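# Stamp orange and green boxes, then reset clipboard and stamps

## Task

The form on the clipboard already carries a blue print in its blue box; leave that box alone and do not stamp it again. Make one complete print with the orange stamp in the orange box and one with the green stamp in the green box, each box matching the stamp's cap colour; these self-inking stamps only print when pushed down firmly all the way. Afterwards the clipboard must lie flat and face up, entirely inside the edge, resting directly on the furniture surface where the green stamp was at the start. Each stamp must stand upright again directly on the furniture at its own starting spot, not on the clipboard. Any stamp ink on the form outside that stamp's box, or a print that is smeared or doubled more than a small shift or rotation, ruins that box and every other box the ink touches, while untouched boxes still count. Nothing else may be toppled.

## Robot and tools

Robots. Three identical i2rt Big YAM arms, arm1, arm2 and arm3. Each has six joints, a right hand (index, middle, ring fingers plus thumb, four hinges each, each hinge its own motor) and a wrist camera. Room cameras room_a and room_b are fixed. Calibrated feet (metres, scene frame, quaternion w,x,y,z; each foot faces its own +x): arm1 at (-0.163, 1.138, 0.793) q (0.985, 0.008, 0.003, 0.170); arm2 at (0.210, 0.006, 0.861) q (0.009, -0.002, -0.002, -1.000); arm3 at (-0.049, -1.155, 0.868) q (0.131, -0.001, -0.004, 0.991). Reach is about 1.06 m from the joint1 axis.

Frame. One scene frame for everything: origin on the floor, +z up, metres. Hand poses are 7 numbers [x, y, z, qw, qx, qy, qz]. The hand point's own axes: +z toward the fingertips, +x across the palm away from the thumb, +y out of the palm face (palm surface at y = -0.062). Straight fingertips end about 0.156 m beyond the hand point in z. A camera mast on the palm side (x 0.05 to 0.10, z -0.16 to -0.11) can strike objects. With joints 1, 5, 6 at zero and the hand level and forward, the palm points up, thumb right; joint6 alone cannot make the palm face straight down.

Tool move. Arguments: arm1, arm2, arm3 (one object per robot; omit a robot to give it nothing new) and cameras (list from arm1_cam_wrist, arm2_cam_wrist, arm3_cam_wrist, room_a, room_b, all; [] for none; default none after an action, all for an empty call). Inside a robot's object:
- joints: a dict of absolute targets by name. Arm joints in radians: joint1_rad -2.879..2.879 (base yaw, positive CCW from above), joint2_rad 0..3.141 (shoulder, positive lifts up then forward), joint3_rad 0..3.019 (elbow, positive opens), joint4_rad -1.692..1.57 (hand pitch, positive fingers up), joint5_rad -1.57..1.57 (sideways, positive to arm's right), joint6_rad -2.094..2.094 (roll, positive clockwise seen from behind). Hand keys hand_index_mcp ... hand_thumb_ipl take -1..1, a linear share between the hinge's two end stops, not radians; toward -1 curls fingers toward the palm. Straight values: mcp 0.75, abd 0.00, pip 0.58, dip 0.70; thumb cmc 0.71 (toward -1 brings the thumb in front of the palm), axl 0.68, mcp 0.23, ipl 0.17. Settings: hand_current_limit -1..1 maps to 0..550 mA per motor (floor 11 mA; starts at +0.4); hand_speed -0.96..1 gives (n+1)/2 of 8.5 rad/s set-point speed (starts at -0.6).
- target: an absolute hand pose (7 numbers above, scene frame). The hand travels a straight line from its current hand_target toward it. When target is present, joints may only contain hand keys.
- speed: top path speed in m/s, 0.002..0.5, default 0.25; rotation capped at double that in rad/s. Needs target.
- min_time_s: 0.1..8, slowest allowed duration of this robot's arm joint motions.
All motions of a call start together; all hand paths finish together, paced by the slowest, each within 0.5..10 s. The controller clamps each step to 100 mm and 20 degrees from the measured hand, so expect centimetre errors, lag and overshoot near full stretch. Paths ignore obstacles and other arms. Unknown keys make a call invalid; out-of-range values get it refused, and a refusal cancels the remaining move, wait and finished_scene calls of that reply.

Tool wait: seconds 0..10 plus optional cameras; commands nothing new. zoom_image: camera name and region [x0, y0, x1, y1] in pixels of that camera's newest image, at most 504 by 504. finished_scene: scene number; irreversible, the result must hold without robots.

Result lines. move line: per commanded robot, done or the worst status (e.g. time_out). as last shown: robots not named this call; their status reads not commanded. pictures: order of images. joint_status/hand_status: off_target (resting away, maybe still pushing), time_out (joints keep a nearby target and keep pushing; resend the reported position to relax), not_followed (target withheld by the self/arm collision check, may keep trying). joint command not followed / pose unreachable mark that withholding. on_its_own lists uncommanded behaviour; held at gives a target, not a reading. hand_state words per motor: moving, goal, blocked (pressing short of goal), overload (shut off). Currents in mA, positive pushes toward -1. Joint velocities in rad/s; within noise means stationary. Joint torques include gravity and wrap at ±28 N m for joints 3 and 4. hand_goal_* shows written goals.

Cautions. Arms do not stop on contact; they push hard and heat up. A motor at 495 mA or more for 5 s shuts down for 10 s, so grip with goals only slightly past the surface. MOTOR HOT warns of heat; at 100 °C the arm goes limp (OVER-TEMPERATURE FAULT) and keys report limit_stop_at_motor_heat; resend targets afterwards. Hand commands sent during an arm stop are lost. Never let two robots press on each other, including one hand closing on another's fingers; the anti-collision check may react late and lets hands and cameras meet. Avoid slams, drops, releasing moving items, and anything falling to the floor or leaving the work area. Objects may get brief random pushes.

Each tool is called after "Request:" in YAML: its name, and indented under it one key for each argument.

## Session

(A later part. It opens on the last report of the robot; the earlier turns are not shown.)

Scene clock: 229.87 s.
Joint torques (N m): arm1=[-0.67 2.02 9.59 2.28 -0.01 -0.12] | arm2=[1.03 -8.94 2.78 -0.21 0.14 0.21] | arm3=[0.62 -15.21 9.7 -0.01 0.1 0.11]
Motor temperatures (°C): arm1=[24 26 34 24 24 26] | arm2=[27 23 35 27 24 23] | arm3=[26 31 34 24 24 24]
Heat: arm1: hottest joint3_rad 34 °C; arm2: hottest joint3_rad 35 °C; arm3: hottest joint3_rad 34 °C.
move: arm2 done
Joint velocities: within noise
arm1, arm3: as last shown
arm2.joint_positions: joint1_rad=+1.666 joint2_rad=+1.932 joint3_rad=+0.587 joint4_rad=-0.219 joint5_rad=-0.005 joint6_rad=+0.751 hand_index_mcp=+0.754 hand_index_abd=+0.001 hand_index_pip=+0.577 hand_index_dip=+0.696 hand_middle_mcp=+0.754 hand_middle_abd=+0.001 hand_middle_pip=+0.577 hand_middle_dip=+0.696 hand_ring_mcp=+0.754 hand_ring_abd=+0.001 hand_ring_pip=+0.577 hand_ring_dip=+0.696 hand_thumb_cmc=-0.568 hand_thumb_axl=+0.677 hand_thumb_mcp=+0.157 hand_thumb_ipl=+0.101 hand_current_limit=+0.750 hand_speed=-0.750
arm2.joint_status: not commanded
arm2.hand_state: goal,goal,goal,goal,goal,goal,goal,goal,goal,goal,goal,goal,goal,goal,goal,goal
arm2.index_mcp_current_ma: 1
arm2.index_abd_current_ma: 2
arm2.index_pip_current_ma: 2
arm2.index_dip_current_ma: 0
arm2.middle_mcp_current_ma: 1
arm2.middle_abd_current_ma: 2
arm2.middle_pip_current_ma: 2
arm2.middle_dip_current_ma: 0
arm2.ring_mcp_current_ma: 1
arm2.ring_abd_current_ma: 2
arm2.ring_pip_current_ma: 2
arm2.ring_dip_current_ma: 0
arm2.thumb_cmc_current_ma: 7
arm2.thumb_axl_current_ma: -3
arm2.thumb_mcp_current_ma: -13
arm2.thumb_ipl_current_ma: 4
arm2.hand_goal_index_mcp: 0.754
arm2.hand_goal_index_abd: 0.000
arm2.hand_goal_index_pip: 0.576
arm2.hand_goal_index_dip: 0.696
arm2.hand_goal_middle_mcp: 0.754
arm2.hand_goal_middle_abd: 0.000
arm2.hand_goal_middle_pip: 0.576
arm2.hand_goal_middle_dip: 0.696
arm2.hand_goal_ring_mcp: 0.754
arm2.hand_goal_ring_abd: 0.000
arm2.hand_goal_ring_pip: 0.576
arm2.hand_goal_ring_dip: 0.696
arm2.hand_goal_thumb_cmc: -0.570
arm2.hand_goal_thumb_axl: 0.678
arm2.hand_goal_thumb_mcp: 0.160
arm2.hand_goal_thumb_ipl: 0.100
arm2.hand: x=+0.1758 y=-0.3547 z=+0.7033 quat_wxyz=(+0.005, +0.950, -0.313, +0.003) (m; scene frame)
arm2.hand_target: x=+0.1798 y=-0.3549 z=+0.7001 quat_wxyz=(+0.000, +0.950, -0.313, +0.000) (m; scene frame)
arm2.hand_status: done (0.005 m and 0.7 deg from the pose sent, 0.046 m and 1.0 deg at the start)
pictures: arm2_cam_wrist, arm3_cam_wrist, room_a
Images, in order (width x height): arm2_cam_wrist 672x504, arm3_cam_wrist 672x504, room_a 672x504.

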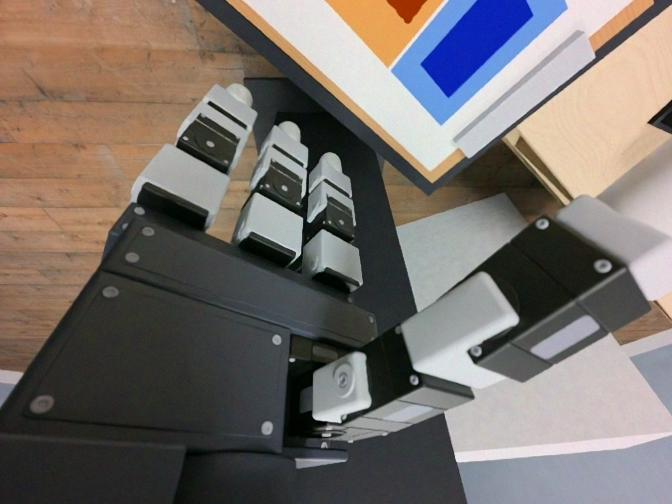

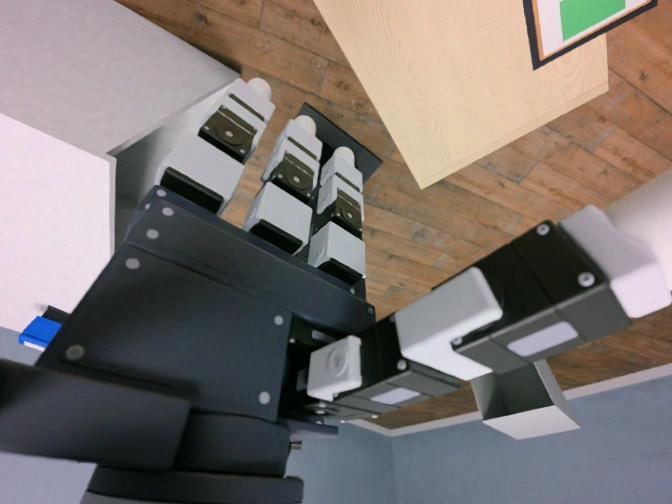

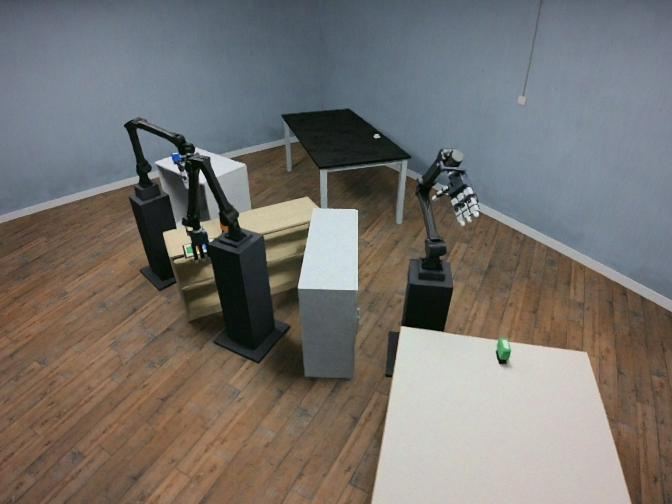

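Request:
zoom_image:
  camera: "arm2_cam_wrist"
  region: [336, 0, 672, 252]

Scaled by 1.500 from the camera's 672x504 image, which has a finer 960x720 frame.

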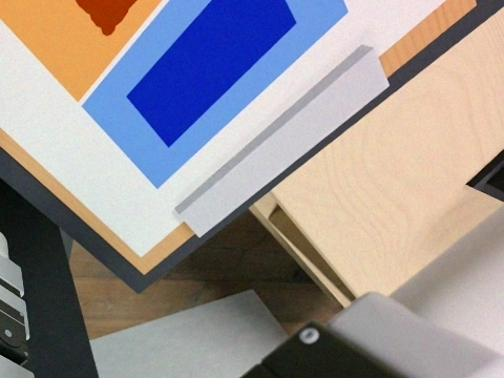

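Request:
move:
  arm2: {"target": [0.181, -0.3476, 0.592, 0, 0.9497, -0.3133, 0], "speed": 0.1}
  cameras: ["arm2_cam_wrist", "arm3_cam_wrist", "room_b"]

Request:
zoom_image:
  camera: "arm2_cam_wrist"
  region: [168, 0, 504, 252]

Scene clock: 232.23 s.
Joint torques (N m): arm1=[-0.67 1.96 9.59 2.28 -0.02 -0.13] | arm2=[1.08 -10.93 -0.08 0.55 0.12 0.19] | arm3=[0.62 -15.21 9.73 0.01 0.1 0.11]
Motor temperatures (°C): arm1=[24 26 34 24 24 26] | arm2=[27 23 34 27 24 23] | arm3=[26 31 34 24 24 24]
Heat: arm1: hottest joint3_rad 34 °C; arm2: hottest joint3_rad 34 °C; arm3: hottest joint3_rad 34 °C.
move: arm2 done
Joint velocities: within noise
arm1, arm3: as last shown
arm2.joint_positions: joint1_rad=+1.673 joint2_rad=+2.324 joint3_rad=+0.672 joint4_rad=+0.064 joint5_rad=-0.005 joint6_rad=+0.759 hand_index_mcp=+0.754 hand_index_abd=+0.001 hand_index_pip=+0.577 hand_index_dip=+0.696 hand_middle_mcp=+0.754 hand_middle_abd=+0.001 hand_middle_pip=+0.577 hand_middle_dip=+0.696 hand_ring_mcp=+0.754 hand_ring_abd=+0.001 hand_ring_pip=+0.577 hand_ring_dip=+0.696 hand_thumb_cmc=-0.568 hand_thumb_axl=+0.677 hand_thumb_mcp=+0.157 hand_thumb_ipl=+0.101 hand_current_limit=+0.750 hand_speed=-0.750
arm2.joint_status: not commanded
arm2.hand_state: goal,goal,goal,goal,goal,goal,goal,goal,goal,goal,goal,goal,goal,goal,goal,goal
arm2.index_mcp_current_ma: 1
arm2.index_abd_current_ma: 2
arm2.index_pip_current_ma: 2
arm2.index_dip_current_ma: 0
arm2.middle_mcp_current_ma: 1
arm2.middle_abd_current_ma: 2
arm2.middle_pip_current_ma: 2
arm2.middle_dip_current_ma: 0
arm2.ring_mcp_current_ma: 1
arm2.ring_abd_current_ma: 2
arm2.ring_pip_current_ma: 2
arm2.ring_dip_current_ma: 0
arm2.thumb_cmc_current_ma: 7
arm2.thumb_axl_current_ma: -3
arm2.thumb_mcp_current_ma: -13
arm2.thumb_ipl_current_ma: 4
arm2.hand_goal_index_mcp: 0.754
arm2.hand_goal_index_abd: 0.000
arm2.hand_goal_index_pip: 0.576
arm2.hand_goal_index_dip: 0.696
arm2.hand_goal_middle_mcp: 0.754
arm2.hand_goal_middle_abd: 0.000
arm2.hand_goal_middle_pip: 0.576
arm2.hand_goal_middle_dip: 0.696
arm2.hand_goal_ring_mcp: 0.754
arm2.hand_goal_ring_abd: 0.000
arm2.hand_goal_ring_pip: 0.576
arm2.hand_goal_ring_dip: 0.696
arm2.hand_goal_thumb_cmc: -0.570
arm2.hand_goal_thumb_axl: 0.678
arm2.hand_goal_thumb_mcp: 0.160
arm2.hand_goal_thumb_ipl: 0.100
arm2.hand: x=+0.1761 y=-0.3434 z=+0.5930 quat_wxyz=(-0.006, +0.949, -0.314, -0.003) (m; scene frame)
arm2.hand_target: x=+0.1810 y=-0.3477 z=+0.5921 quat_wxyz=(+0.000, +0.950, -0.313, +0.000) (m; scene frame)
arm2.hand_status: done (0.007 m and 0.8 deg from the pose sent, 0.112 m and 0.7 deg at the start)
pictures: arm2_cam_wrist, arm3_cam_wrist, room_b
Images, in order (width x height): arm2_cam_wrist 672x504, arm3_cam_wrist 672x504, room_b 672x504.

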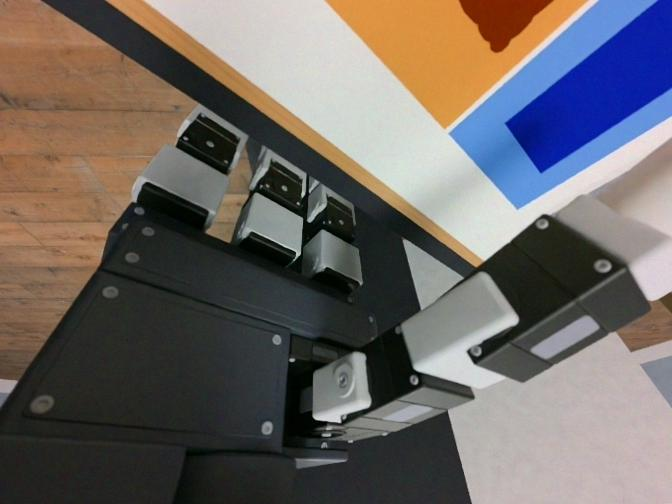

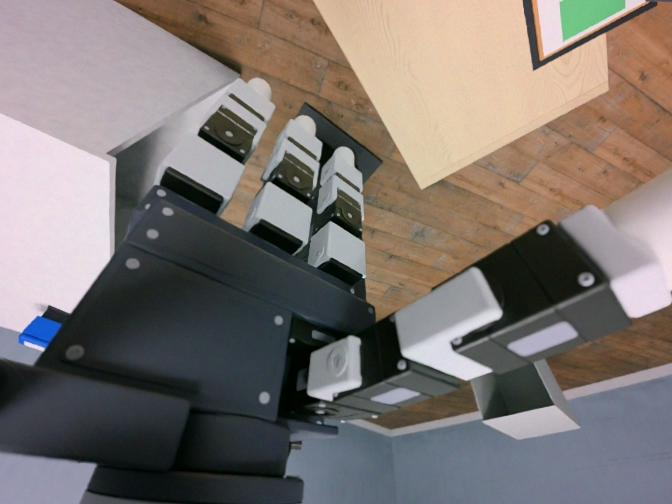

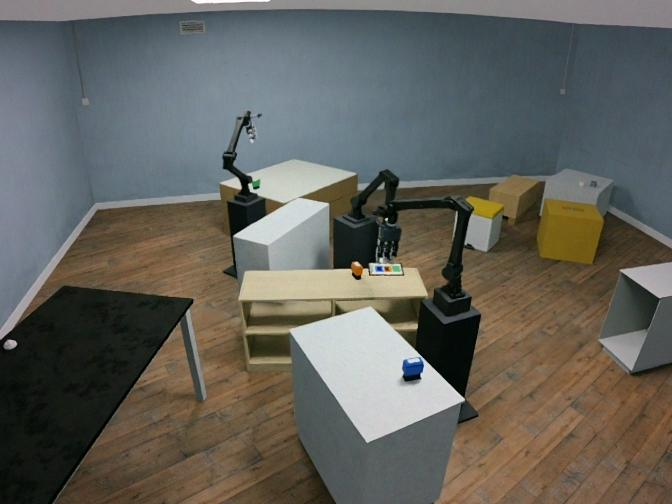

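Scaled by 1.500 from the camera's 672x504 image, which has a finer 960x720 frame.

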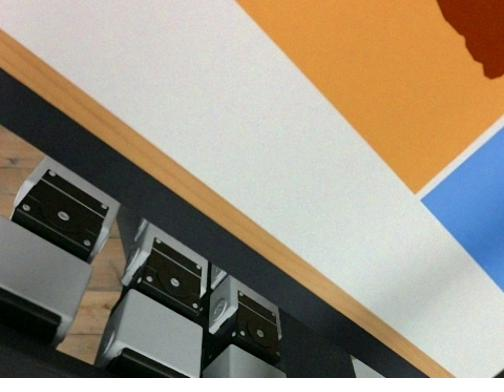

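Request:
move:
  arm2: {"joints": {"hand_index_pip": -0.372, "hand_middle_pip": -0.372, "hand_ring_pip": -0.416}}

Request:
move:
  arm2: {"joints": {"hand_index_mcp": 0.22, "hand_middle_mcp": 0.22, "hand_ring_mcp": 0.26}}
  cameras: ["arm2_cam_wrist", "arm3_cam_wrist", "room_b", "room_a"]

Scene clock: 234.23 s.
Joint torques (N m): arm1=[-0.62 2.02 9.61 2.25 -0.02 -0.13] | arm2=[1.14 -10.99 -0.03 0.58 0.16 0.19] | arm3=[0.56 -15.21 9.72 -0.01 0.11 0.11]
Motor temperatures (°C): arm1=[24 26 34 24 24 26] | arm2=[27 23 34 27 24 23] | arm3=[26 31 34 24 24 24]
Heat: arm1: hottest joint3_rad 34 °C; arm2: hottest joint3_rad 34 °C; arm3: hottest joint3_rad 34 °C.
move: arm2 done
Joint velocities: within noise
arm1, arm3: as last shown
arm2.joint_positions: joint1_rad=+1.673 joint2_rad=+2.324 joint3_rad=+0.672 joint4_rad=+0.064 joint5_rad=-0.005 joint6_rad=+0.759 hand_index_mcp=+0.754 hand_index_abd=+0.001 hand_index_pip=-0.365 hand_index_dip=+0.696 hand_middle_mcp=+0.754 hand_middle_abd=+0.001 hand_middle_pip=-0.366 hand_middle_dip=+0.696 hand_ring_mcp=+0.754 hand_ring_abd=+0.001 hand_ring_pip=-0.410 hand_ring_dip=+0.696 hand_thumb_cmc=-0.568 hand_thumb_axl=+0.677 hand_thumb_mcp=+0.157 hand_thumb_ipl=+0.101 hand_current_limit=+0.750 hand_speed=-0.750
arm2.joint_status: all done
arm2.hand_state: goal,goal,goal,goal,goal,goal,goal,goal,goal,goal,goal,goal,goal,goal,goal,goal
arm2.index_mcp_current_ma: 1
arm2.index_abd_current_ma: 2
arm2.index_pip_current_ma: 25
arm2.index_dip_current_ma: 0
arm2.middle_mcp_current_ma: 1
arm2.middle_abd_current_ma: 2
arm2.middle_pip_current_ma: 23
arm2.middle_dip_current_ma: 0
arm2.ring_mcp_current_ma: 1
arm2.ring_abd_current_ma: 2
arm2.ring_pip_current_ma: 23
arm2.ring_dip_current_ma: 0
arm2.thumb_cmc_current_ma: 7
arm2.thumb_axl_current_ma: -3
arm2.thumb_mcp_current_ma: -13
arm2.thumb_ipl_current_ma: 4
arm2.hand_goal_index_mcp: 0.754
arm2.hand_goal_index_abd: 0.000
arm2.hand_goal_index_pip: -0.372
arm2.hand_goal_index_dip: 0.696
arm2.hand_goal_middle_mcp: 0.754
arm2.hand_goal_middle_abd: 0.000
arm2.hand_goal_middle_pip: -0.372
arm2.hand_goal_middle_dip: 0.696
arm2.hand_goal_ring_mcp: 0.754
arm2.hand_goal_ring_abd: 0.000
arm2.hand_goal_ring_pip: -0.416
arm2.hand_goal_ring_dip: 0.696
arm2.hand_goal_thumb_cmc: -0.570
arm2.hand_goal_thumb_axl: 0.678
arm2.hand_goal_thumb_mcp: 0.160
arm2.hand_goal_thumb_ipl: 0.100
arm2.hand: x=+0.1761 y=-0.3434 z=+0.5930 quat_wxyz=(-0.006, +0.949, -0.314, -0.003) (m; scene frame)
arm2.hand_target: x=+0.1810 y=-0.3477 z=+0.5921 quat_wxyz=(+0.000, +0.950, -0.313, +0.000) (m; scene frame)
arm2.hand_status: not commanded
pictures: none

Scene clock: 235.30 s.
Joint torques (N m): arm1=[-0.67 2.02 9.62 2.25 -0.01 -0.12] | arm2=[1.03 -11.05 0.02 0.64 0.26 0.19] | arm3=[0.62 -15.21 9.7 0.02 0.11 0.11]
Motor temperatures (°C): arm1=[24 26 34 24 24 26] | arm2=[27 23 34 27 24 23] | arm3=[26 30 34 24 24 24]
Heat: arm1: hottest joint3_rad 34 °C; arm2: hottest joint3_rad 34 °C; arm3: hottest joint3_rad 34 °C.
move: arm2 done
Joint velocities: within noise
arm1, arm3: as last shown
arm2.joint_positions: joint1_rad=+1.673 joint2_rad=+2.324 joint3_rad=+0.672 joint4_rad=+0.064 joint5_rad=-0.005 joint6_rad=+0.760 hand_index_mcp=+0.234 hand_index_abd=+0.001 hand_index_pip=-0.365 hand_index_dip=+0.696 hand_middle_mcp=+0.235 hand_middle_abd=+0.001 hand_middle_pip=-0.366 hand_middle_dip=+0.696 hand_ring_mcp=+0.275 hand_ring_abd=+0.001 hand_ring_pip=-0.410 hand_ring_dip=+0.696 hand_thumb_cmc=-0.568 hand_thumb_axl=+0.677 hand_thumb_mcp=+0.157 hand_thumb_ipl=+0.101 hand_current_limit=+0.750 hand_speed=-0.750
arm2.joint_status: all done
arm2.hand_state: goal,goal,goal,goal,goal,goal,goal,goal,goal,goal,goal,goal,goal,goal,goal,goal
arm2.index_mcp_current_ma: 57
arm2.index_abd_current_ma: 2
arm2.index_pip_current_ma: 25
arm2.index_dip_current_ma: 0
arm2.middle_mcp_current_ma: 61
arm2.middle_abd_current_ma: 2
arm2.middle_pip_current_ma: 23
arm2.middle_dip_current_ma: 0
arm2.ring_mcp_current_ma: 61
arm2.ring_abd_current_ma: 2
arm2.ring_pip_current_ma: 23
arm2.ring_dip_current_ma: 0
arm2.thumb_cmc_current_ma: 7
arm2.thumb_axl_current_ma: -3
arm2.thumb_mcp_current_ma: -13
arm2.thumb_ipl_current_ma: 4
arm2.hand_goal_index_mcp: 0.220
arm2.hand_goal_index_abd: 0.000
arm2.hand_goal_index_pip: -0.372
arm2.hand_goal_index_dip: 0.696
arm2.hand_goal_middle_mcp: 0.220
arm2.hand_goal_middle_abd: 0.000
arm2.hand_goal_middle_pip: -0.372
arm2.hand_goal_middle_dip: 0.696
arm2.hand_goal_ring_mcp: 0.260
arm2.hand_goal_ring_abd: 0.000
arm2.hand_goal_ring_pip: -0.416
arm2.hand_goal_ring_dip: 0.696
arm2.hand_goal_thumb_cmc: -0.570
arm2.hand_goal_thumb_axl: 0.678
arm2.hand_goal_thumb_mcp: 0.160
arm2.hand_goal_thumb_ipl: 0.100
arm2.hand: x=+0.1762 y=-0.3434 z=+0.5930 quat_wxyz=(-0.006, +0.949, -0.314, -0.003) (m; scene frame)
arm2.hand_target: x=+0.1811 y=-0.3476 z=+0.5921 quat_wxyz=(+0.000, +0.950, -0.313, +0.000) (m; scene frame)
arm2.hand_status: not commanded
pictures: arm2_cam_wrist, arm3_cam_wrist, room_a, room_b
Images, in order (width x height): arm2_cam_wrist 672x504, arm3_cam_wrist 672x504, room_a 672x504, room_b 672x504.

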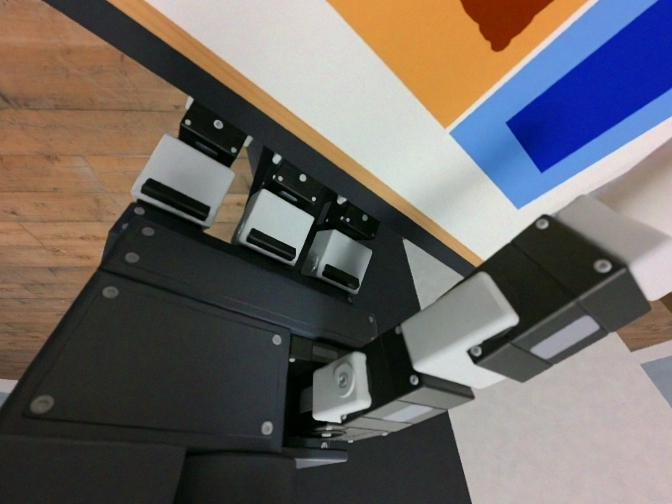

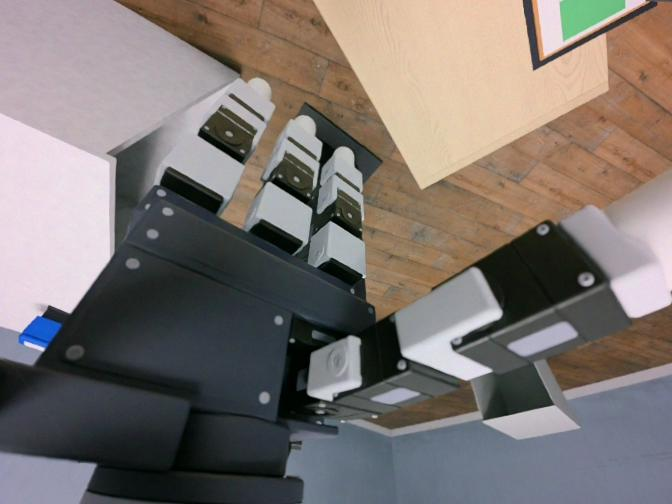

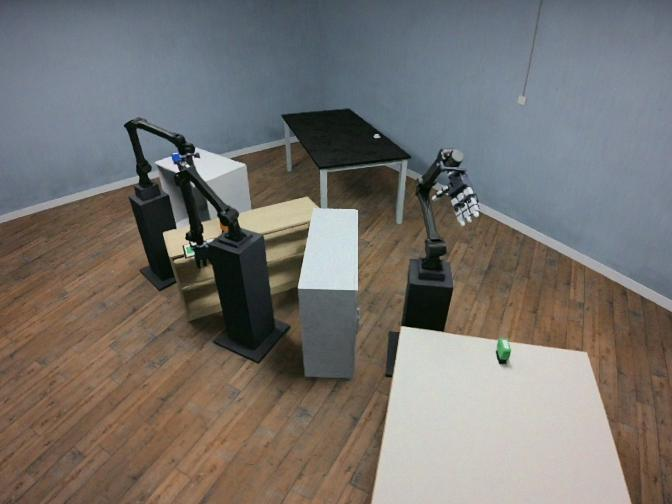

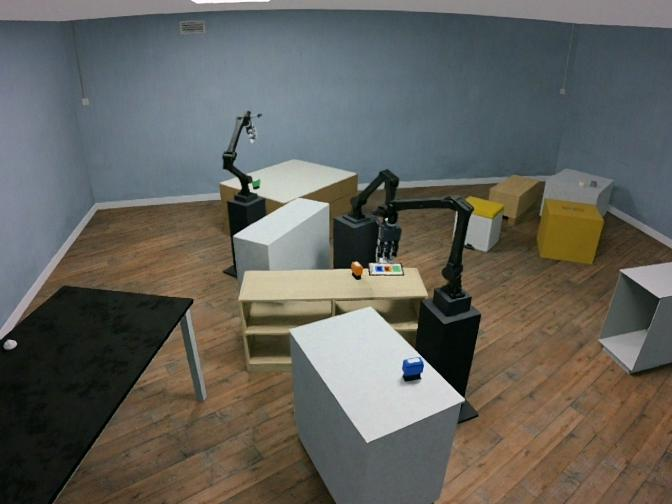

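Request:
move:
  arm2: {"joints": {"hand_index_mcp": 0.137, "hand_middle_mcp": 0.137, "hand_ring_mcp": 0.178}}
  cameras: ["arm2_cam_wrist"]

Request:
move:
  arm2: {"joints": {"hand_thumb_ipl": -0.642}}
  cameras: ["arm2_cam_wrist", "room_b"]

Scene clock: 236.00 s.
Joint torques (N m): arm1=[-0.73 2.02 9.65 2.28 -0.02 -0.12] | arm2=[1.08 -11.11 0.03 0.65 0.27 0.19] | arm3=[0.56 -15.21 9.72 0.01 0.11 0.11]
Motor temperatures (°C): arm1=[24 26 34 24 24 26] | arm2=[27 23 34 27 24 23] | arm3=[26 30 34 24 24 24]
Heat: arm1: hottest joint3_rad 34 °C; arm2: hottest joint3_rad 34 °C; arm3: hottest joint3_rad 34 °C.
move: arm2 done
Joint velocities: within noise
arm1, arm3: as last shown
arm2.joint_positions: joint1_rad=+1.673 joint2_rad=+2.324 joint3_rad=+0.672 joint4_rad=+0.064 joint5_rad=-0.005 joint6_rad=+0.760 hand_index_mcp=+0.153 hand_index_abd=+0.001 hand_index_pip=-0.365 hand_index_dip=+0.696 hand_middle_mcp=+0.154 hand_middle_abd=+0.001 hand_middle_pip=-0.366 hand_middle_dip=+0.696 hand_ring_mcp=+0.194 hand_ring_abd=+0.001 hand_ring_pip=-0.410 hand_ring_dip=+0.696 hand_thumb_cmc=-0.568 hand_thumb_axl=+0.677 hand_thumb_mcp=+0.157 hand_thumb_ipl=+0.101 hand_current_limit=+0.750 hand_speed=-0.750
arm2.joint_status: all done
arm2.hand_state: goal,goal,goal,goal,goal,goal,goal,goal,goal,goal,goal,goal,goal,goal,goal,goal
arm2.index_mcp_current_ma: 62
arm2.index_abd_current_ma: 2
arm2.index_pip_current_ma: 24
arm2.index_dip_current_ma: 0
arm2.middle_mcp_current_ma: 67
arm2.middle_abd_current_ma: 2
arm2.middle_pip_current_ma: 22
arm2.middle_dip_current_ma: 0
arm2.ring_mcp_current_ma: 67
arm2.ring_abd_current_ma: 2
arm2.ring_pip_current_ma: 23
arm2.ring_dip_current_ma: 0
arm2.thumb_cmc_current_ma: 7
arm2.thumb_axl_current_ma: -3
arm2.thumb_mcp_current_ma: -13
arm2.thumb_ipl_current_ma: 4
arm2.hand_goal_index_mcp: 0.138
arm2.hand_goal_index_abd: 0.000
arm2.hand_goal_index_pip: -0.372
arm2.hand_goal_index_dip: 0.696
arm2.hand_goal_middle_mcp: 0.138
arm2.hand_goal_middle_abd: 0.000
arm2.hand_goal_middle_pip: -0.372
arm2.hand_goal_middle_dip: 0.696
arm2.hand_goal_ring_mcp: 0.178
arm2.hand_goal_ring_abd: 0.000
arm2.hand_goal_ring_pip: -0.416
arm2.hand_goal_ring_dip: 0.696
arm2.hand_goal_thumb_cmc: -0.570
arm2.hand_goal_thumb_axl: 0.678
arm2.hand_goal_thumb_mcp: 0.160
arm2.hand_goal_thumb_ipl: 0.100
arm2.hand: x=+0.1762 y=-0.3434 z=+0.5930 quat_wxyz=(-0.006, +0.949, -0.314, -0.003) (m; scene frame)
arm2.hand_target: x=+0.1810 y=-0.3476 z=+0.5921 quat_wxyz=(+0.000, +0.950, -0.313, +0.000) (m; scene frame)
arm2.hand_status: not commanded
pictures: arm2_cam_wrist
Images, in order (width x height): arm2_cam_wrist 672x504.

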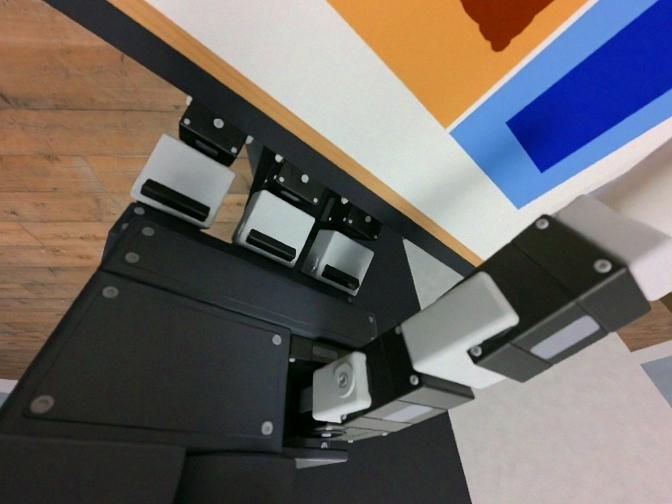

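Scene clock: 237.57 s.
Joint torques (N m): arm1=[-0.73 2.08 9.62 2.25 -0.02 -0.13] | arm2=[1.08 -11.05 0.03 0.64 0.26 0.2] | arm3=[0.56 -15.21 9.72 -0.01 0.1 0.11]
Motor temperatures (°C): arm1=[24 26 34 24 24 26] | arm2=[27 23 34 27 24 23] | arm3=[26 30 34 24 24 24]
Heat: arm1: hottest joint3_rad 34 °C; arm2: hottest joint3_rad 34 °C; arm3: hottest joint3_rad 34 °C.
move: arm2 done
Joint velocities: within noise
arm1, arm3: as last shown
arm2.joint_positions: joint1_rad=+1.673 joint2_rad=+2.324 joint3_rad=+0.672 joint4_rad=+0.064 joint5_rad=-0.005 joint6_rad=+0.760 hand_index_mcp=+0.153 hand_index_abd=+0.001 hand_index_pip=-0.365 hand_index_dip=+0.696 hand_middle_mcp=+0.154 hand_middle_abd=+0.001 hand_middle_pip=-0.366 hand_middle_dip=+0.696 hand_ring_mcp=+0.194 hand_ring_abd=+0.001 hand_ring_pip=-0.410 hand_ring_dip=+0.696 hand_thumb_cmc=-0.568 hand_thumb_axl=+0.677 hand_thumb_mcp=+0.157 hand_thumb_ipl=-0.640 hand_current_limit=+0.750 hand_speed=-0.750
arm2.joint_status: all done
arm2.hand_state: goal,goal,goal,goal,goal,goal,goal,goal,goal,goal,goal,goal,goal,goal,goal,goal
arm2.index_mcp_current_ma: 62
arm2.index_abd_current_ma: 2
arm2.index_pip_current_ma: 24
arm2.index_dip_current_ma: 0
arm2.middle_mcp_current_ma: 67
arm2.middle_abd_current_ma: 2
arm2.middle_pip_current_ma: 22
arm2.middle_dip_current_ma: 0
arm2.ring_mcp_current_ma: 67
arm2.ring_abd_current_ma: 2
arm2.ring_pip_current_ma: 23
arm2.ring_dip_current_ma: 0
arm2.thumb_cmc_current_ma: 7
arm2.thumb_axl_current_ma: -3
arm2.thumb_mcp_current_ma: -13
arm2.thumb_ipl_current_ma: 10
arm2.hand_goal_index_mcp: 0.138
arm2.hand_goal_index_abd: 0.000
arm2.hand_goal_index_pip: -0.372
arm2.hand_goal_index_dip: 0.696
arm2.hand_goal_middle_mcp: 0.138
arm2.hand_goal_middle_abd: 0.000
arm2.hand_goal_middle_pip: -0.372
arm2.hand_goal_middle_dip: 0.696
arm2.hand_goal_ring_mcp: 0.178
arm2.hand_goal_ring_abd: 0.000
arm2.hand_goal_ring_pip: -0.416
arm2.hand_goal_ring_dip: 0.696
arm2.hand_goal_thumb_cmc: -0.570
arm2.hand_goal_thumb_axl: 0.678
arm2.hand_goal_thumb_mcp: 0.160
arm2.hand_goal_thumb_ipl: -0.642
arm2.hand: x=+0.1762 y=-0.3434 z=+0.5930 quat_wxyz=(-0.006, +0.949, -0.314, -0.003) (m; scene frame)
arm2.hand_target: x=+0.1810 y=-0.3476 z=+0.5921 quat_wxyz=(+0.000, +0.950, -0.313, +0.000) (m; scene frame)
arm2.hand_status: not commanded
pictures: arm2_cam_wrist, room_b
Images, in order (width x height): arm2_cam_wrist 672x504, room_b 672x504.

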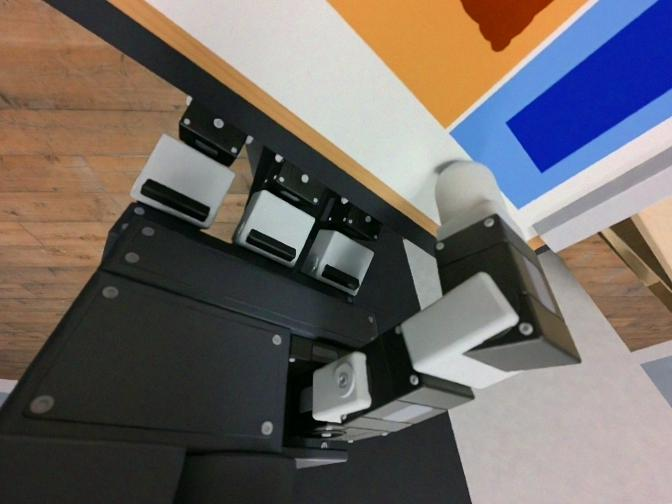

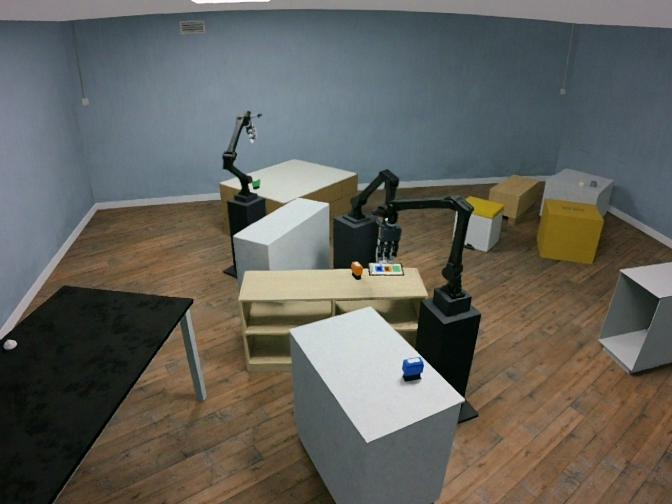

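Request:
move:
  arm2: {"joints": {"hand_thumb_mcp": 0.05}}

Request:
move:
  arm2: {"joints": {"hand_thumb_mcp": -0.03}}
  cameras: ["arm2_cam_wrist", "arm3_cam_wrist", "room_b"]

Scene clock: 238.23 s.
Joint torques (N m): arm1=[-0.67 2.08 9.62 2.26 -0.01 -0.13] | arm2=[1.03 -11.05 0.03 0.59 0.24 0.2] | arm3=[0.62 -15.21 9.72 0.02 0.11 0.11]
Motor temperatures (°C): arm1=[24 26 34 24 24 26] | arm2=[27 23 34 27 24 23] | arm3=[26 30 34 24 24 24]
Heat: arm1: hottest joint3_rad 34 °C; arm2: hottest joint3_rad 34 °C; arm3: hottest joint3_rad 34 °C.
move: arm2 done
Joint velocities: within noise
arm1, arm3: as last shown
arm2.joint_positions: joint1_rad=+1.673 joint2_rad=+2.324 joint3_rad=+0.672 joint4_rad=+0.065 joint5_rad=-0.004 joint6_rad=+0.760 hand_index_mcp=+0.153 hand_index_abd=+0.001 hand_index_pip=-0.365 hand_index_dip=+0.696 hand_middle_mcp=+0.154 hand_middle_abd=+0.001 hand_middle_pip=-0.366 hand_middle_dip=+0.696 hand_ring_mcp=+0.194 hand_ring_abd=+0.001 hand_ring_pip=-0.410 hand_ring_dip=+0.696 hand_thumb_cmc=-0.568 hand_thumb_axl=+0.677 hand_thumb_mcp=+0.057 hand_thumb_ipl=-0.639 hand_current_limit=+0.750 hand_speed=-0.750
arm2.joint_status: all done
arm2.hand_state: goal,goal,goal,goal,goal,goal,goal,goal,goal,goal,goal,goal,goal,goal,goal,goal
arm2.index_mcp_current_ma: 62
arm2.index_abd_current_ma: 2
arm2.index_pip_current_ma: 24
arm2.index_dip_current_ma: 0
arm2.middle_mcp_current_ma: 67
arm2.middle_abd_current_ma: 2
arm2.middle_pip_current_ma: 22
arm2.middle_dip_current_ma: 0
arm2.ring_mcp_current_ma: 67
arm2.ring_abd_current_ma: 2
arm2.ring_pip_current_ma: 23
arm2.ring_dip_current_ma: 0
arm2.thumb_cmc_current_ma: 7
arm2.thumb_axl_current_ma: -3
arm2.thumb_mcp_current_ma: 32
arm2.thumb_ipl_current_ma: 12
arm2.hand_goal_index_mcp: 0.138
arm2.hand_goal_index_abd: 0.000
arm2.hand_goal_index_pip: -0.372
arm2.hand_goal_index_dip: 0.696
arm2.hand_goal_middle_mcp: 0.138
arm2.hand_goal_middle_abd: 0.000
arm2.hand_goal_middle_pip: -0.372
arm2.hand_goal_middle_dip: 0.696
arm2.hand_goal_ring_mcp: 0.178
arm2.hand_goal_ring_abd: 0.000
arm2.hand_goal_ring_pip: -0.416
arm2.hand_goal_ring_dip: 0.696
arm2.hand_goal_thumb_cmc: -0.570
arm2.hand_goal_thumb_axl: 0.678
arm2.hand_goal_thumb_mcp: 0.050
arm2.hand_goal_thumb_ipl: -0.642
arm2.hand: x=+0.1762 y=-0.3436 z=+0.5930 quat_wxyz=(-0.005, +0.949, -0.314, -0.003) (m; scene frame)
arm2.hand_target: x=+0.1810 y=-0.3476 z=+0.5921 quat_wxyz=(+0.000, +0.950, -0.313, +0.000) (m; scene frame)
arm2.hand_status: not commanded
pictures: none

Scene clock: 238.80 s.
Joint torques (N m): arm1=[-0.73 2.02 9.61 2.26 -0.02 -0.13] | arm2=[1.08 -10.99 0.02 0.61 0.23 0.19] | arm3=[0.67 -15.21 9.72 -0.01 0.11 0.11]
Motor temperatures (°C): arm1=[24 26 34 24 24 26] | arm2=[27 23 34 27 24 23] | arm3=[26 30 34 24 24 24]
Heat: arm1: hottest joint3_rad 34 °C; arm2: hottest joint3_rad 34 °C; arm3: hottest joint3_rad 34 °C.
move: arm2 done
Joint velocities: within noise
arm1.joint_positions: joint1_rad=+0.290 joint2_rad=+0.629 joint3_rad=+1.427 joint4_rad=-1.426 joint5_rad=-0.106 joint6_rad=+1.194 hand_index_mcp=+0.754 hand_index_abd=+0.001 hand_index_pip=+0.577 hand_index_dip=+0.696 hand_middle_mcp=+0.754 hand_middle_abd=+0.001 hand_middle_pip=+0.577 hand_middle_dip=+0.696 hand_ring_mcp=+0.754 hand_ring_abd=+0.001 hand_ring_pip=+0.577 hand_ring_dip=+0.696 hand_thumb_cmc=+0.714 hand_thumb_axl=+0.677 hand_thumb_mcp=+0.225 hand_thumb_ipl=+0.168 hand_current_limit=+0.400 hand_speed=-0.600
arm1.joint_status: not commanded
arm1.hand_state: goal,goal,goal,goal,goal,goal,goal,goal,goal,goal,goal,goal,goal,goal,goal,goal
arm1.index_mcp_current_ma: 0
arm1.index_abd_current_ma: 0
arm1.index_pip_current_ma: 0
arm1.index_dip_current_ma: 0
arm1.middle_mcp_current_ma: 0
arm1.middle_abd_current_ma: 0
arm1.middle_pip_current_ma: 0
arm1.middle_dip_current_ma: 0
arm1.ring_mcp_current_ma: 0
arm1.ring_abd_current_ma: 0
arm1.ring_pip_current_ma: 0
arm1.ring_dip_current_ma: 0
arm1.thumb_cmc_current_ma: 0
arm1.thumb_axl_current_ma: 0
arm1.thumb_mcp_current_ma: 0
arm1.thumb_ipl_current_ma: 0
arm1.hand_goal_index_mcp: 0.754
arm1.hand_goal_index_abd: 0.000
arm1.hand_goal_index_pip: 0.576
arm1.hand_goal_index_dip: 0.696
arm1.hand_goal_middle_mcp: 0.754
arm1.hand_goal_middle_abd: 0.000
arm1.hand_goal_middle_pip: 0.576
arm1.hand_goal_middle_dip: 0.696
arm1.hand_goal_ring_mcp: 0.754
arm1.hand_goal_ring_abd: 0.000
arm1.hand_goal_ring_pip: 0.576
arm1.hand_goal_ring_dip: 0.696
arm1.hand_goal_thumb_cmc: 0.714
arm1.hand_goal_thumb_axl: 0.678
arm1.hand_goal_thumb_mcp: 0.226
arm1.hand_goal_thumb_ipl: 0.168
arm1.hand: x=+0.0714 y=+1.2134 z=+1.3317 quat_wxyz=(-0.112, +0.768, +0.448, +0.444) (m; scene frame)
arm1.hand_target: x=+0.0690 y=+1.2143 z=+1.3416 quat_wxyz=(-0.115, +0.761, +0.449, +0.454) (m; scene frame)
arm1.hand_status: not commanded
arm2.joint_positions: joint1_rad=+1.673 joint2_rad=+2.324 joint3_rad=+0.672 joint4_rad=+0.065 joint5_rad=-0.004 joint6_rad=+0.760 hand_index_mcp=+0.153 hand_index_abd=+0.001 hand_index_pip=-0.365 hand_index_dip=+0.696 hand_middle_mcp=+0.154 hand_middle_abd=+0.001 hand_middle_pip=-0.366 hand_middle_dip=+0.696 hand_ring_mcp=+0.194 hand_ring_abd=+0.001 hand_ring_pip=-0.410 hand_ring_dip=+0.696 hand_thumb_cmc=-0.568 hand_thumb_axl=+0.677 hand_thumb_mcp=-0.025 hand_thumb_ipl=-0.639 hand_current_limit=+0.750 hand_speed=-0.750
arm2.joint_status: all done
arm2.hand_state: goal,goal,goal,goal,goal,goal,goal,goal,goal,goal,goal,goal,goal,goal,goal,goal
arm2.index_mcp_current_ma: 62
arm2.index_abd_current_ma: 2
arm2.index_pip_current_ma: 24
arm2.index_dip_current_ma: 0
arm2.middle_mcp_current_ma: 67
arm2.middle_abd_current_ma: 2
arm2.middle_pip_current_ma: 22
arm2.middle_dip_current_ma: 0
arm2.ring_mcp_current_ma: 67
arm2.ring_abd_current_ma: 2
arm2.ring_pip_current_ma: 23
arm2.ring_dip_current_ma: 0
arm2.thumb_cmc_current_ma: 7
arm2.thumb_axl_current_ma: -3
arm2.thumb_mcp_current_ma: 26
arm2.thumb_ipl_current_ma: 12
arm2.hand_goal_index_mcp: 0.138
arm2.hand_goal_index_abd: 0.000
arm2.hand_goal_index_pip: -0.372
arm2.hand_goal_index_dip: 0.696
arm2.hand_goal_middle_mcp: 0.138
arm2.hand_goal_middle_abd: 0.000
arm2.hand_goal_middle_pip: -0.372
arm2.hand_goal_middle_dip: 0.696
arm2.hand_goal_ring_mcp: 0.178
arm2.hand_goal_ring_abd: 0.000
arm2.hand_goal_ring_pip: -0.416
arm2.hand_goal_ring_dip: 0.696
arm2.hand_goal_thumb_cmc: -0.570
arm2.hand_goal_thumb_axl: 0.678
arm2.hand_goal_thumb_mcp: -0.030
arm2.hand_goal_thumb_ipl: -0.642
arm2.hand: x=+0.1762 y=-0.3436 z=+0.5930 quat_wxyz=(-0.005, +0.949, -0.314, -0.003) (m; scene frame)
arm2.hand_target: x=+0.1810 y=-0.3476 z=+0.5921 quat_wxyz=(+0.000, +0.950, -0.313, +0.000) (m; scene frame)
arm2.hand_status: not commanded
arm3.joint_positions: joint1_rad=-1.103 joint2_rad=+1.502 joint3_rad=+1.208 joint4_rad=-1.158 joint5_rad=-0.005 joint6_rad=+0.545 hand_index_mcp=+0.752 hand_index_abd=-0.003 hand_index_pip=+0.574 hand_index_dip=+0.693 hand_middle_mcp=+0.753 hand_middle_abd=-0.003 hand_middle_pip=+0.578 hand_middle_dip=+0.698 hand_ring_mcp=+0.753 hand_ring_abd=-0.002 hand_ring_pip=+0.578 hand_ring_dip=+0.698 hand_thumb_cmc=-0.569 hand_thumb_axl=+0.679 hand_thumb_mcp=+0.166 hand_thumb_ipl=+0.166 hand_current_limit=+0.750 hand_speed=-0.900
arm3.joint_status: not commanded
arm3.hand_state: goal,goal,goal,goal,goal,goal,goal,goal,goal,goal,goal,goal,goal,goal,goal,goal
arm3.index_mcp_current_ma: -4
arm3.index_abd_current_ma: -4
arm3.index_pip_current_ma: -4
arm3.index_dip_current_ma: -5
arm3.middle_mcp_current_ma: -2
arm3.middle_abd_current_ma: -4
arm3.middle_pip_current_ma: 3
arm3.middle_dip_current_ma: 3
arm3.ring_mcp_current_ma: -1
arm3.ring_abd_current_ma: -2
arm3.ring_pip_current_ma: 3
arm3.ring_dip_current_ma: 4
arm3.thumb_cmc_current_ma: 2
arm3.thumb_axl_current_ma: 3
arm3.thumb_mcp_current_ma: -10
arm3.thumb_ipl_current_ma: -5
arm3.hand_goal_index_mcp: 0.754
arm3.hand_goal_index_abd: 0.000
arm3.hand_goal_index_pip: 0.576
arm3.hand_goal_index_dip: 0.696
arm3.hand_goal_middle_mcp: 0.754
arm3.hand_goal_middle_abd: 0.000
arm3.hand_goal_middle_pip: 0.576
arm3.hand_goal_middle_dip: 0.696
arm3.hand_goal_ring_mcp: 0.754
arm3.hand_goal_ring_abd: 0.000
arm3.hand_goal_ring_pip: 0.576
arm3.hand_goal_ring_dip: 0.696
arm3.hand_goal_thumb_cmc: -0.570
arm3.hand_goal_thumb_axl: 0.678
arm3.hand_goal_thumb_mcp: 0.170
arm3.hand_goal_thumb_ipl: 0.168
arm3.hand: x=-0.0927 y=-0.6353 z=+1.0347 quat_wxyz=(-0.023, +0.169, +0.984, +0.058) (m; scene frame)
arm3.hand_target: x=-0.0922 y=-0.6414 z=+1.0314 quat_wxyz=(-0.019, +0.172, +0.984, +0.050) (m; scene frame)
arm3.hand_status: not commanded
pictures: arm2_cam_wrist, arm3_cam_wrist, room_b
Images, in order (width x height): arm2_cam_wrist 672x504, arm3_cam_wrist 672x504, room_b 672x504.

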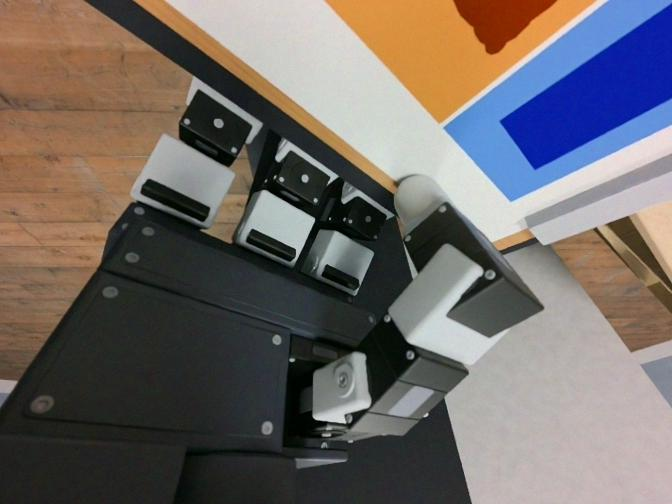

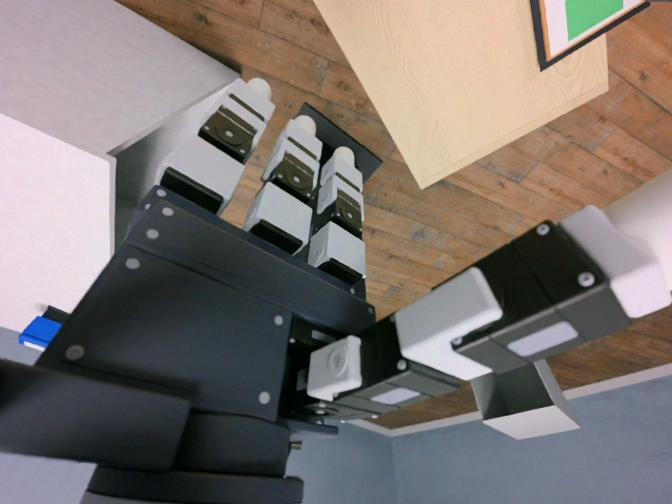

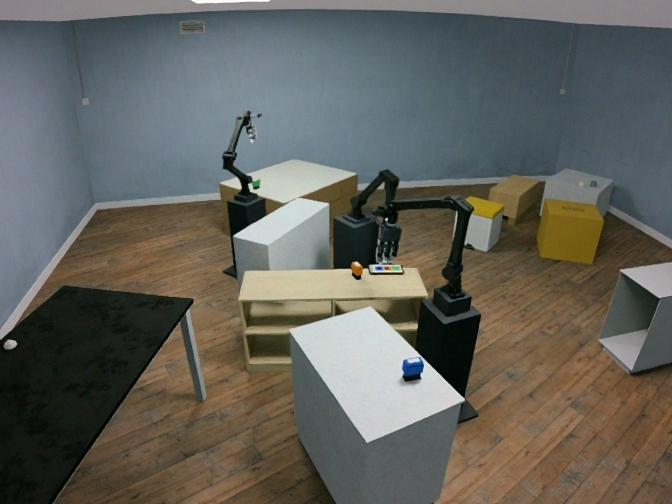

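Request:
move:
  arm2: {"joints": {"hand_thumb_mcp": 0.07}}
  cameras: ["arm2_cam_wrist", "arm3_cam_wrist"]

Request:
zoom_image:
  camera: "arm2_cam_wrist"
  region: [168, 0, 504, 252]

Scene clock: 240.47 s.
Joint torques (N m): arm1=[-0.67 2.08 9.63 2.28 -0.02 -0.13] | arm2=[1.08 -11.05 0.03 0.61 0.24 0.17] | arm3=[0.62 -15.27 9.72 0.02 0.11 0.11]
Motor temperatures (°C): arm1=[24 26 34 24 24 26] | arm2=[27 23 33 27 24 23] | arm3=[26 30 34 24 24 24]
Heat: arm1: hottest joint3_rad 34 °C; arm2: hottest joint3_rad 33 °C; arm3: hottest joint3_rad 34 °C.
move: arm2 done
Joint velocities: within noise
arm1, arm3: as last shown
arm2.joint_positions: joint1_rad=+1.674 joint2_rad=+2.324 joint3_rad=+0.672 joint4_rad=+0.065 joint5_rad=-0.004 joint6_rad=+0.762 hand_index_mcp=+0.153 hand_index_abd=+0.001 hand_index_pip=-0.365 hand_index_dip=+0.696 hand_middle_mcp=+0.154 hand_middle_abd=+0.001 hand_middle_pip=-0.366 hand_middle_dip=+0.696 hand_ring_mcp=+0.194 hand_ring_abd=+0.001 hand_ring_pip=-0.410 hand_ring_dip=+0.696 hand_thumb_cmc=-0.568 hand_thumb_axl=+0.677 hand_thumb_mcp=+0.059 hand_thumb_ipl=-0.645 hand_current_limit=+0.750 hand_speed=-0.750
arm2.joint_status: all done
arm2.hand_state: goal,goal,goal,goal,goal,goal,goal,goal,goal,goal,goal,goal,goal,goal,goal,goal
arm2.index_mcp_current_ma: 62
arm2.index_abd_current_ma: 2
arm2.index_pip_current_ma: 24
arm2.index_dip_current_ma: 0
arm2.middle_mcp_current_ma: 67
arm2.middle_abd_current_ma: 2
arm2.middle_pip_current_ma: 22
arm2.middle_dip_current_ma: 0
arm2.ring_mcp_current_ma: 67
arm2.ring_abd_current_ma: 2
arm2.ring_pip_current_ma: 23
arm2.ring_dip_current_ma: 0
arm2.thumb_cmc_current_ma: 7
arm2.thumb_axl_current_ma: -3
arm2.thumb_mcp_current_ma: -53
arm2.thumb_ipl_current_ma: -12
arm2.hand_goal_index_mcp: 0.138
arm2.hand_goal_index_abd: 0.000
arm2.hand_goal_index_pip: -0.372
arm2.hand_goal_index_dip: 0.696
arm2.hand_goal_middle_mcp: 0.138
arm2.hand_goal_middle_abd: 0.000
arm2.hand_goal_middle_pip: -0.372
arm2.hand_goal_middle_dip: 0.696
arm2.hand_goal_ring_mcp: 0.178
arm2.hand_goal_ring_abd: 0.000
arm2.hand_goal_ring_pip: -0.416
arm2.hand_goal_ring_dip: 0.696
arm2.hand_goal_thumb_cmc: -0.570
arm2.hand_goal_thumb_axl: 0.678
arm2.hand_goal_thumb_mcp: 0.070
arm2.hand_goal_thumb_ipl: -0.642
arm2.hand: x=+0.1762 y=-0.3434 z=+0.5930 quat_wxyz=(-0.005, +0.949, -0.315, -0.003) (m; scene frame)
arm2.hand_target: x=+0.1810 y=-0.3476 z=+0.5921 quat_wxyz=(+0.000, +0.950, -0.313, +0.000) (m; scene frame)
arm2.hand_status: not commanded
pictures: arm2_cam_wrist, arm3_cam_wrist
Images, in order (width x height): arm2_cam_wrist 672x504, arm3_cam_wrist 672x504.

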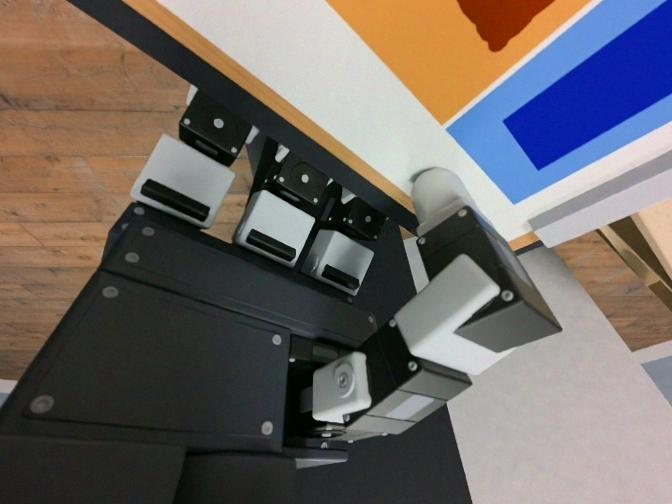

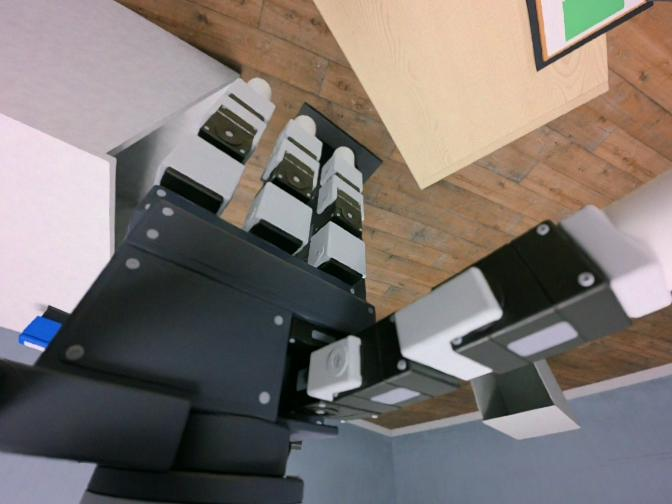

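Scaled by 1.500 from the camera's 672x504 image, which has a finer 960x720 frame.

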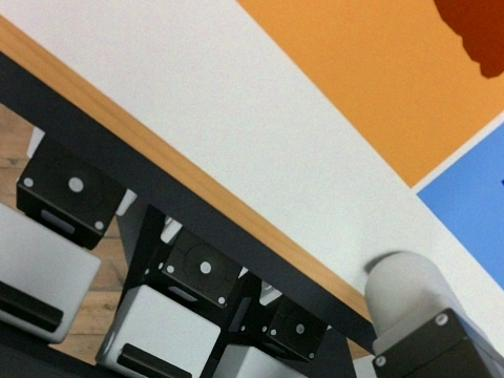

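Request:
move:
  arm2: {"target": [0.181, -0.3476, 0.599, 0, 0.9497, -0.3133, 0], "speed": 0.05}
  cameras: ["arm2_cam_wrist", "arm3_cam_wrist"]

Request:
zoom_image:
  camera: "arm2_cam_wrist"
  region: [168, 0, 504, 252]

Scene clock: 241.60 s.
Joint torques (N m): arm1=[-0.56 2.02 9.61 2.26 -0.02 -0.13] | arm2=[0.97 -12.4 -0.65 0.1 0.24 0.16] | arm3=[0.62 -15.21 9.7 -0.01 0.1 0.11]
Motor temperatures (°C): arm1=[24 26 34 24 24 26] | arm2=[27 23 33 27 24 23] | arm3=[26 30 34 24 24 24]
Heat: arm1: hottest joint3_rad 34 °C; arm2: hottest joint3_rad 33 °C; arm3: hottest joint3_rad 34 °C.
move: arm2 done
Joint velocities: within noise
arm1, arm3: as last shown
arm2.joint_positions: joint1_rad=+1.674 joint2_rad=+2.319 joint3_rad=+0.672 joint4_rad=+0.065 joint5_rad=-0.004 joint6_rad=+0.763 hand_index_mcp=+0.153 hand_index_abd=+0.001 hand_index_pip=-0.365 hand_index_dip=+0.696 hand_middle_mcp=+0.154 hand_middle_abd=+0.001 hand_middle_pip=-0.366 hand_middle_dip=+0.696 hand_ring_mcp=+0.194 hand_ring_abd=+0.001 hand_ring_pip=-0.410 hand_ring_dip=+0.696 hand_thumb_cmc=-0.568 hand_thumb_axl=+0.678 hand_thumb_mcp=+0.060 hand_thumb_ipl=-0.645 hand_current_limit=+0.750 hand_speed=-0.750
arm2.joint_status: not commanded
arm2.hand_state: goal,goal,goal,goal,goal,goal,goal,goal,goal,goal,goal,goal,goal,goal,goal,goal
arm2.index_mcp_current_ma: 62
arm2.index_abd_current_ma: 2
arm2.index_pip_current_ma: 24
arm2.index_dip_current_ma: 0
arm2.middle_mcp_current_ma: 67
arm2.middle_abd_current_ma: 2
arm2.middle_pip_current_ma: 22
arm2.middle_dip_current_ma: 0
arm2.ring_mcp_current_ma: 67
arm2.ring_abd_current_ma: 2
arm2.ring_pip_current_ma: 23
arm2.ring_dip_current_ma: 0
arm2.thumb_cmc_current_ma: 7
arm2.thumb_axl_current_ma: 1
arm2.thumb_mcp_current_ma: -51
arm2.thumb_ipl_current_ma: -12
arm2.hand_goal_index_mcp: 0.138
arm2.hand_goal_index_abd: 0.000
arm2.hand_goal_index_pip: -0.372
arm2.hand_goal_index_dip: 0.696
arm2.hand_goal_middle_mcp: 0.138
arm2.hand_goal_middle_abd: 0.000
arm2.hand_goal_middle_pip: -0.372
arm2.hand_goal_middle_dip: 0.696
arm2.hand_goal_ring_mcp: 0.178
arm2.hand_goal_ring_abd: 0.000
arm2.hand_goal_ring_pip: -0.416
arm2.hand_goal_ring_dip: 0.696
arm2.hand_goal_thumb_cmc: -0.570
arm2.hand_goal_thumb_axl: 0.678
arm2.hand_goal_thumb_mcp: 0.070
arm2.hand_goal_thumb_ipl: -0.642
arm2.hand: x=+0.1764 y=-0.3456 z=+0.5949 quat_wxyz=(-0.003, +0.949, -0.315, -0.001) (m; scene frame)
arm2.hand_target: x=+0.1809 y=-0.3477 z=+0.5990 quat_wxyz=(+0.000, +0.950, -0.313, +0.000) (m; scene frame)
arm2.hand_status: done (0.006 m and 0.4 deg from the pose sent, 0.009 m and 0.7 deg at the start)
pictures: arm2_cam_wrist, arm3_cam_wrist
Images, in order (width x height): arm2_cam_wrist 672x504, arm3_cam_wrist 672x504.

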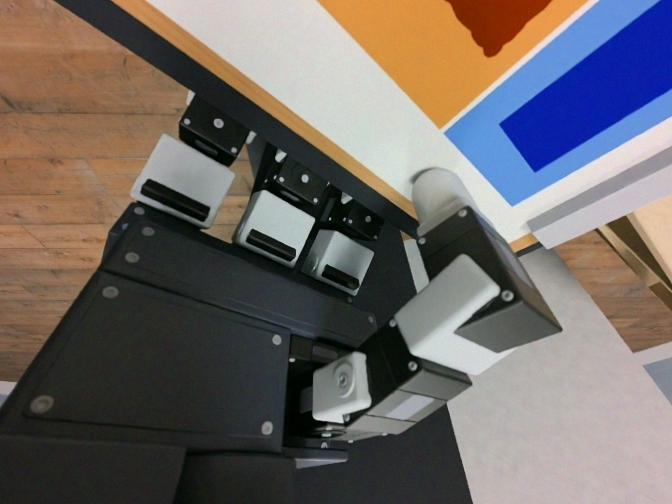

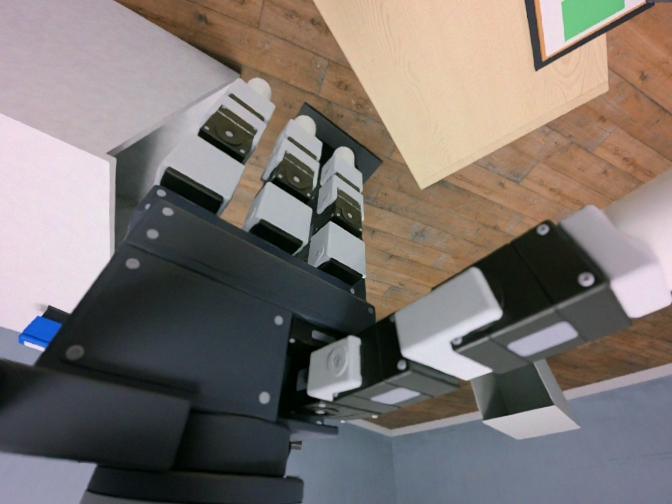

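Scaled by 1.500 from the camera's 672x504 image, which has a finer 960x720 frame.

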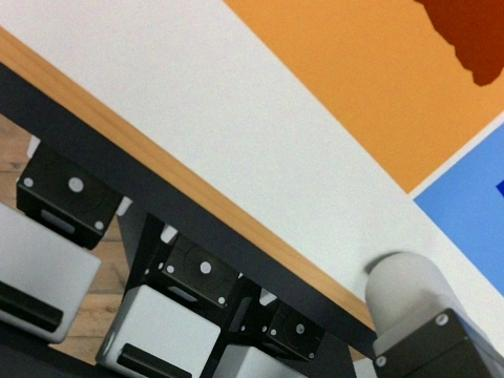

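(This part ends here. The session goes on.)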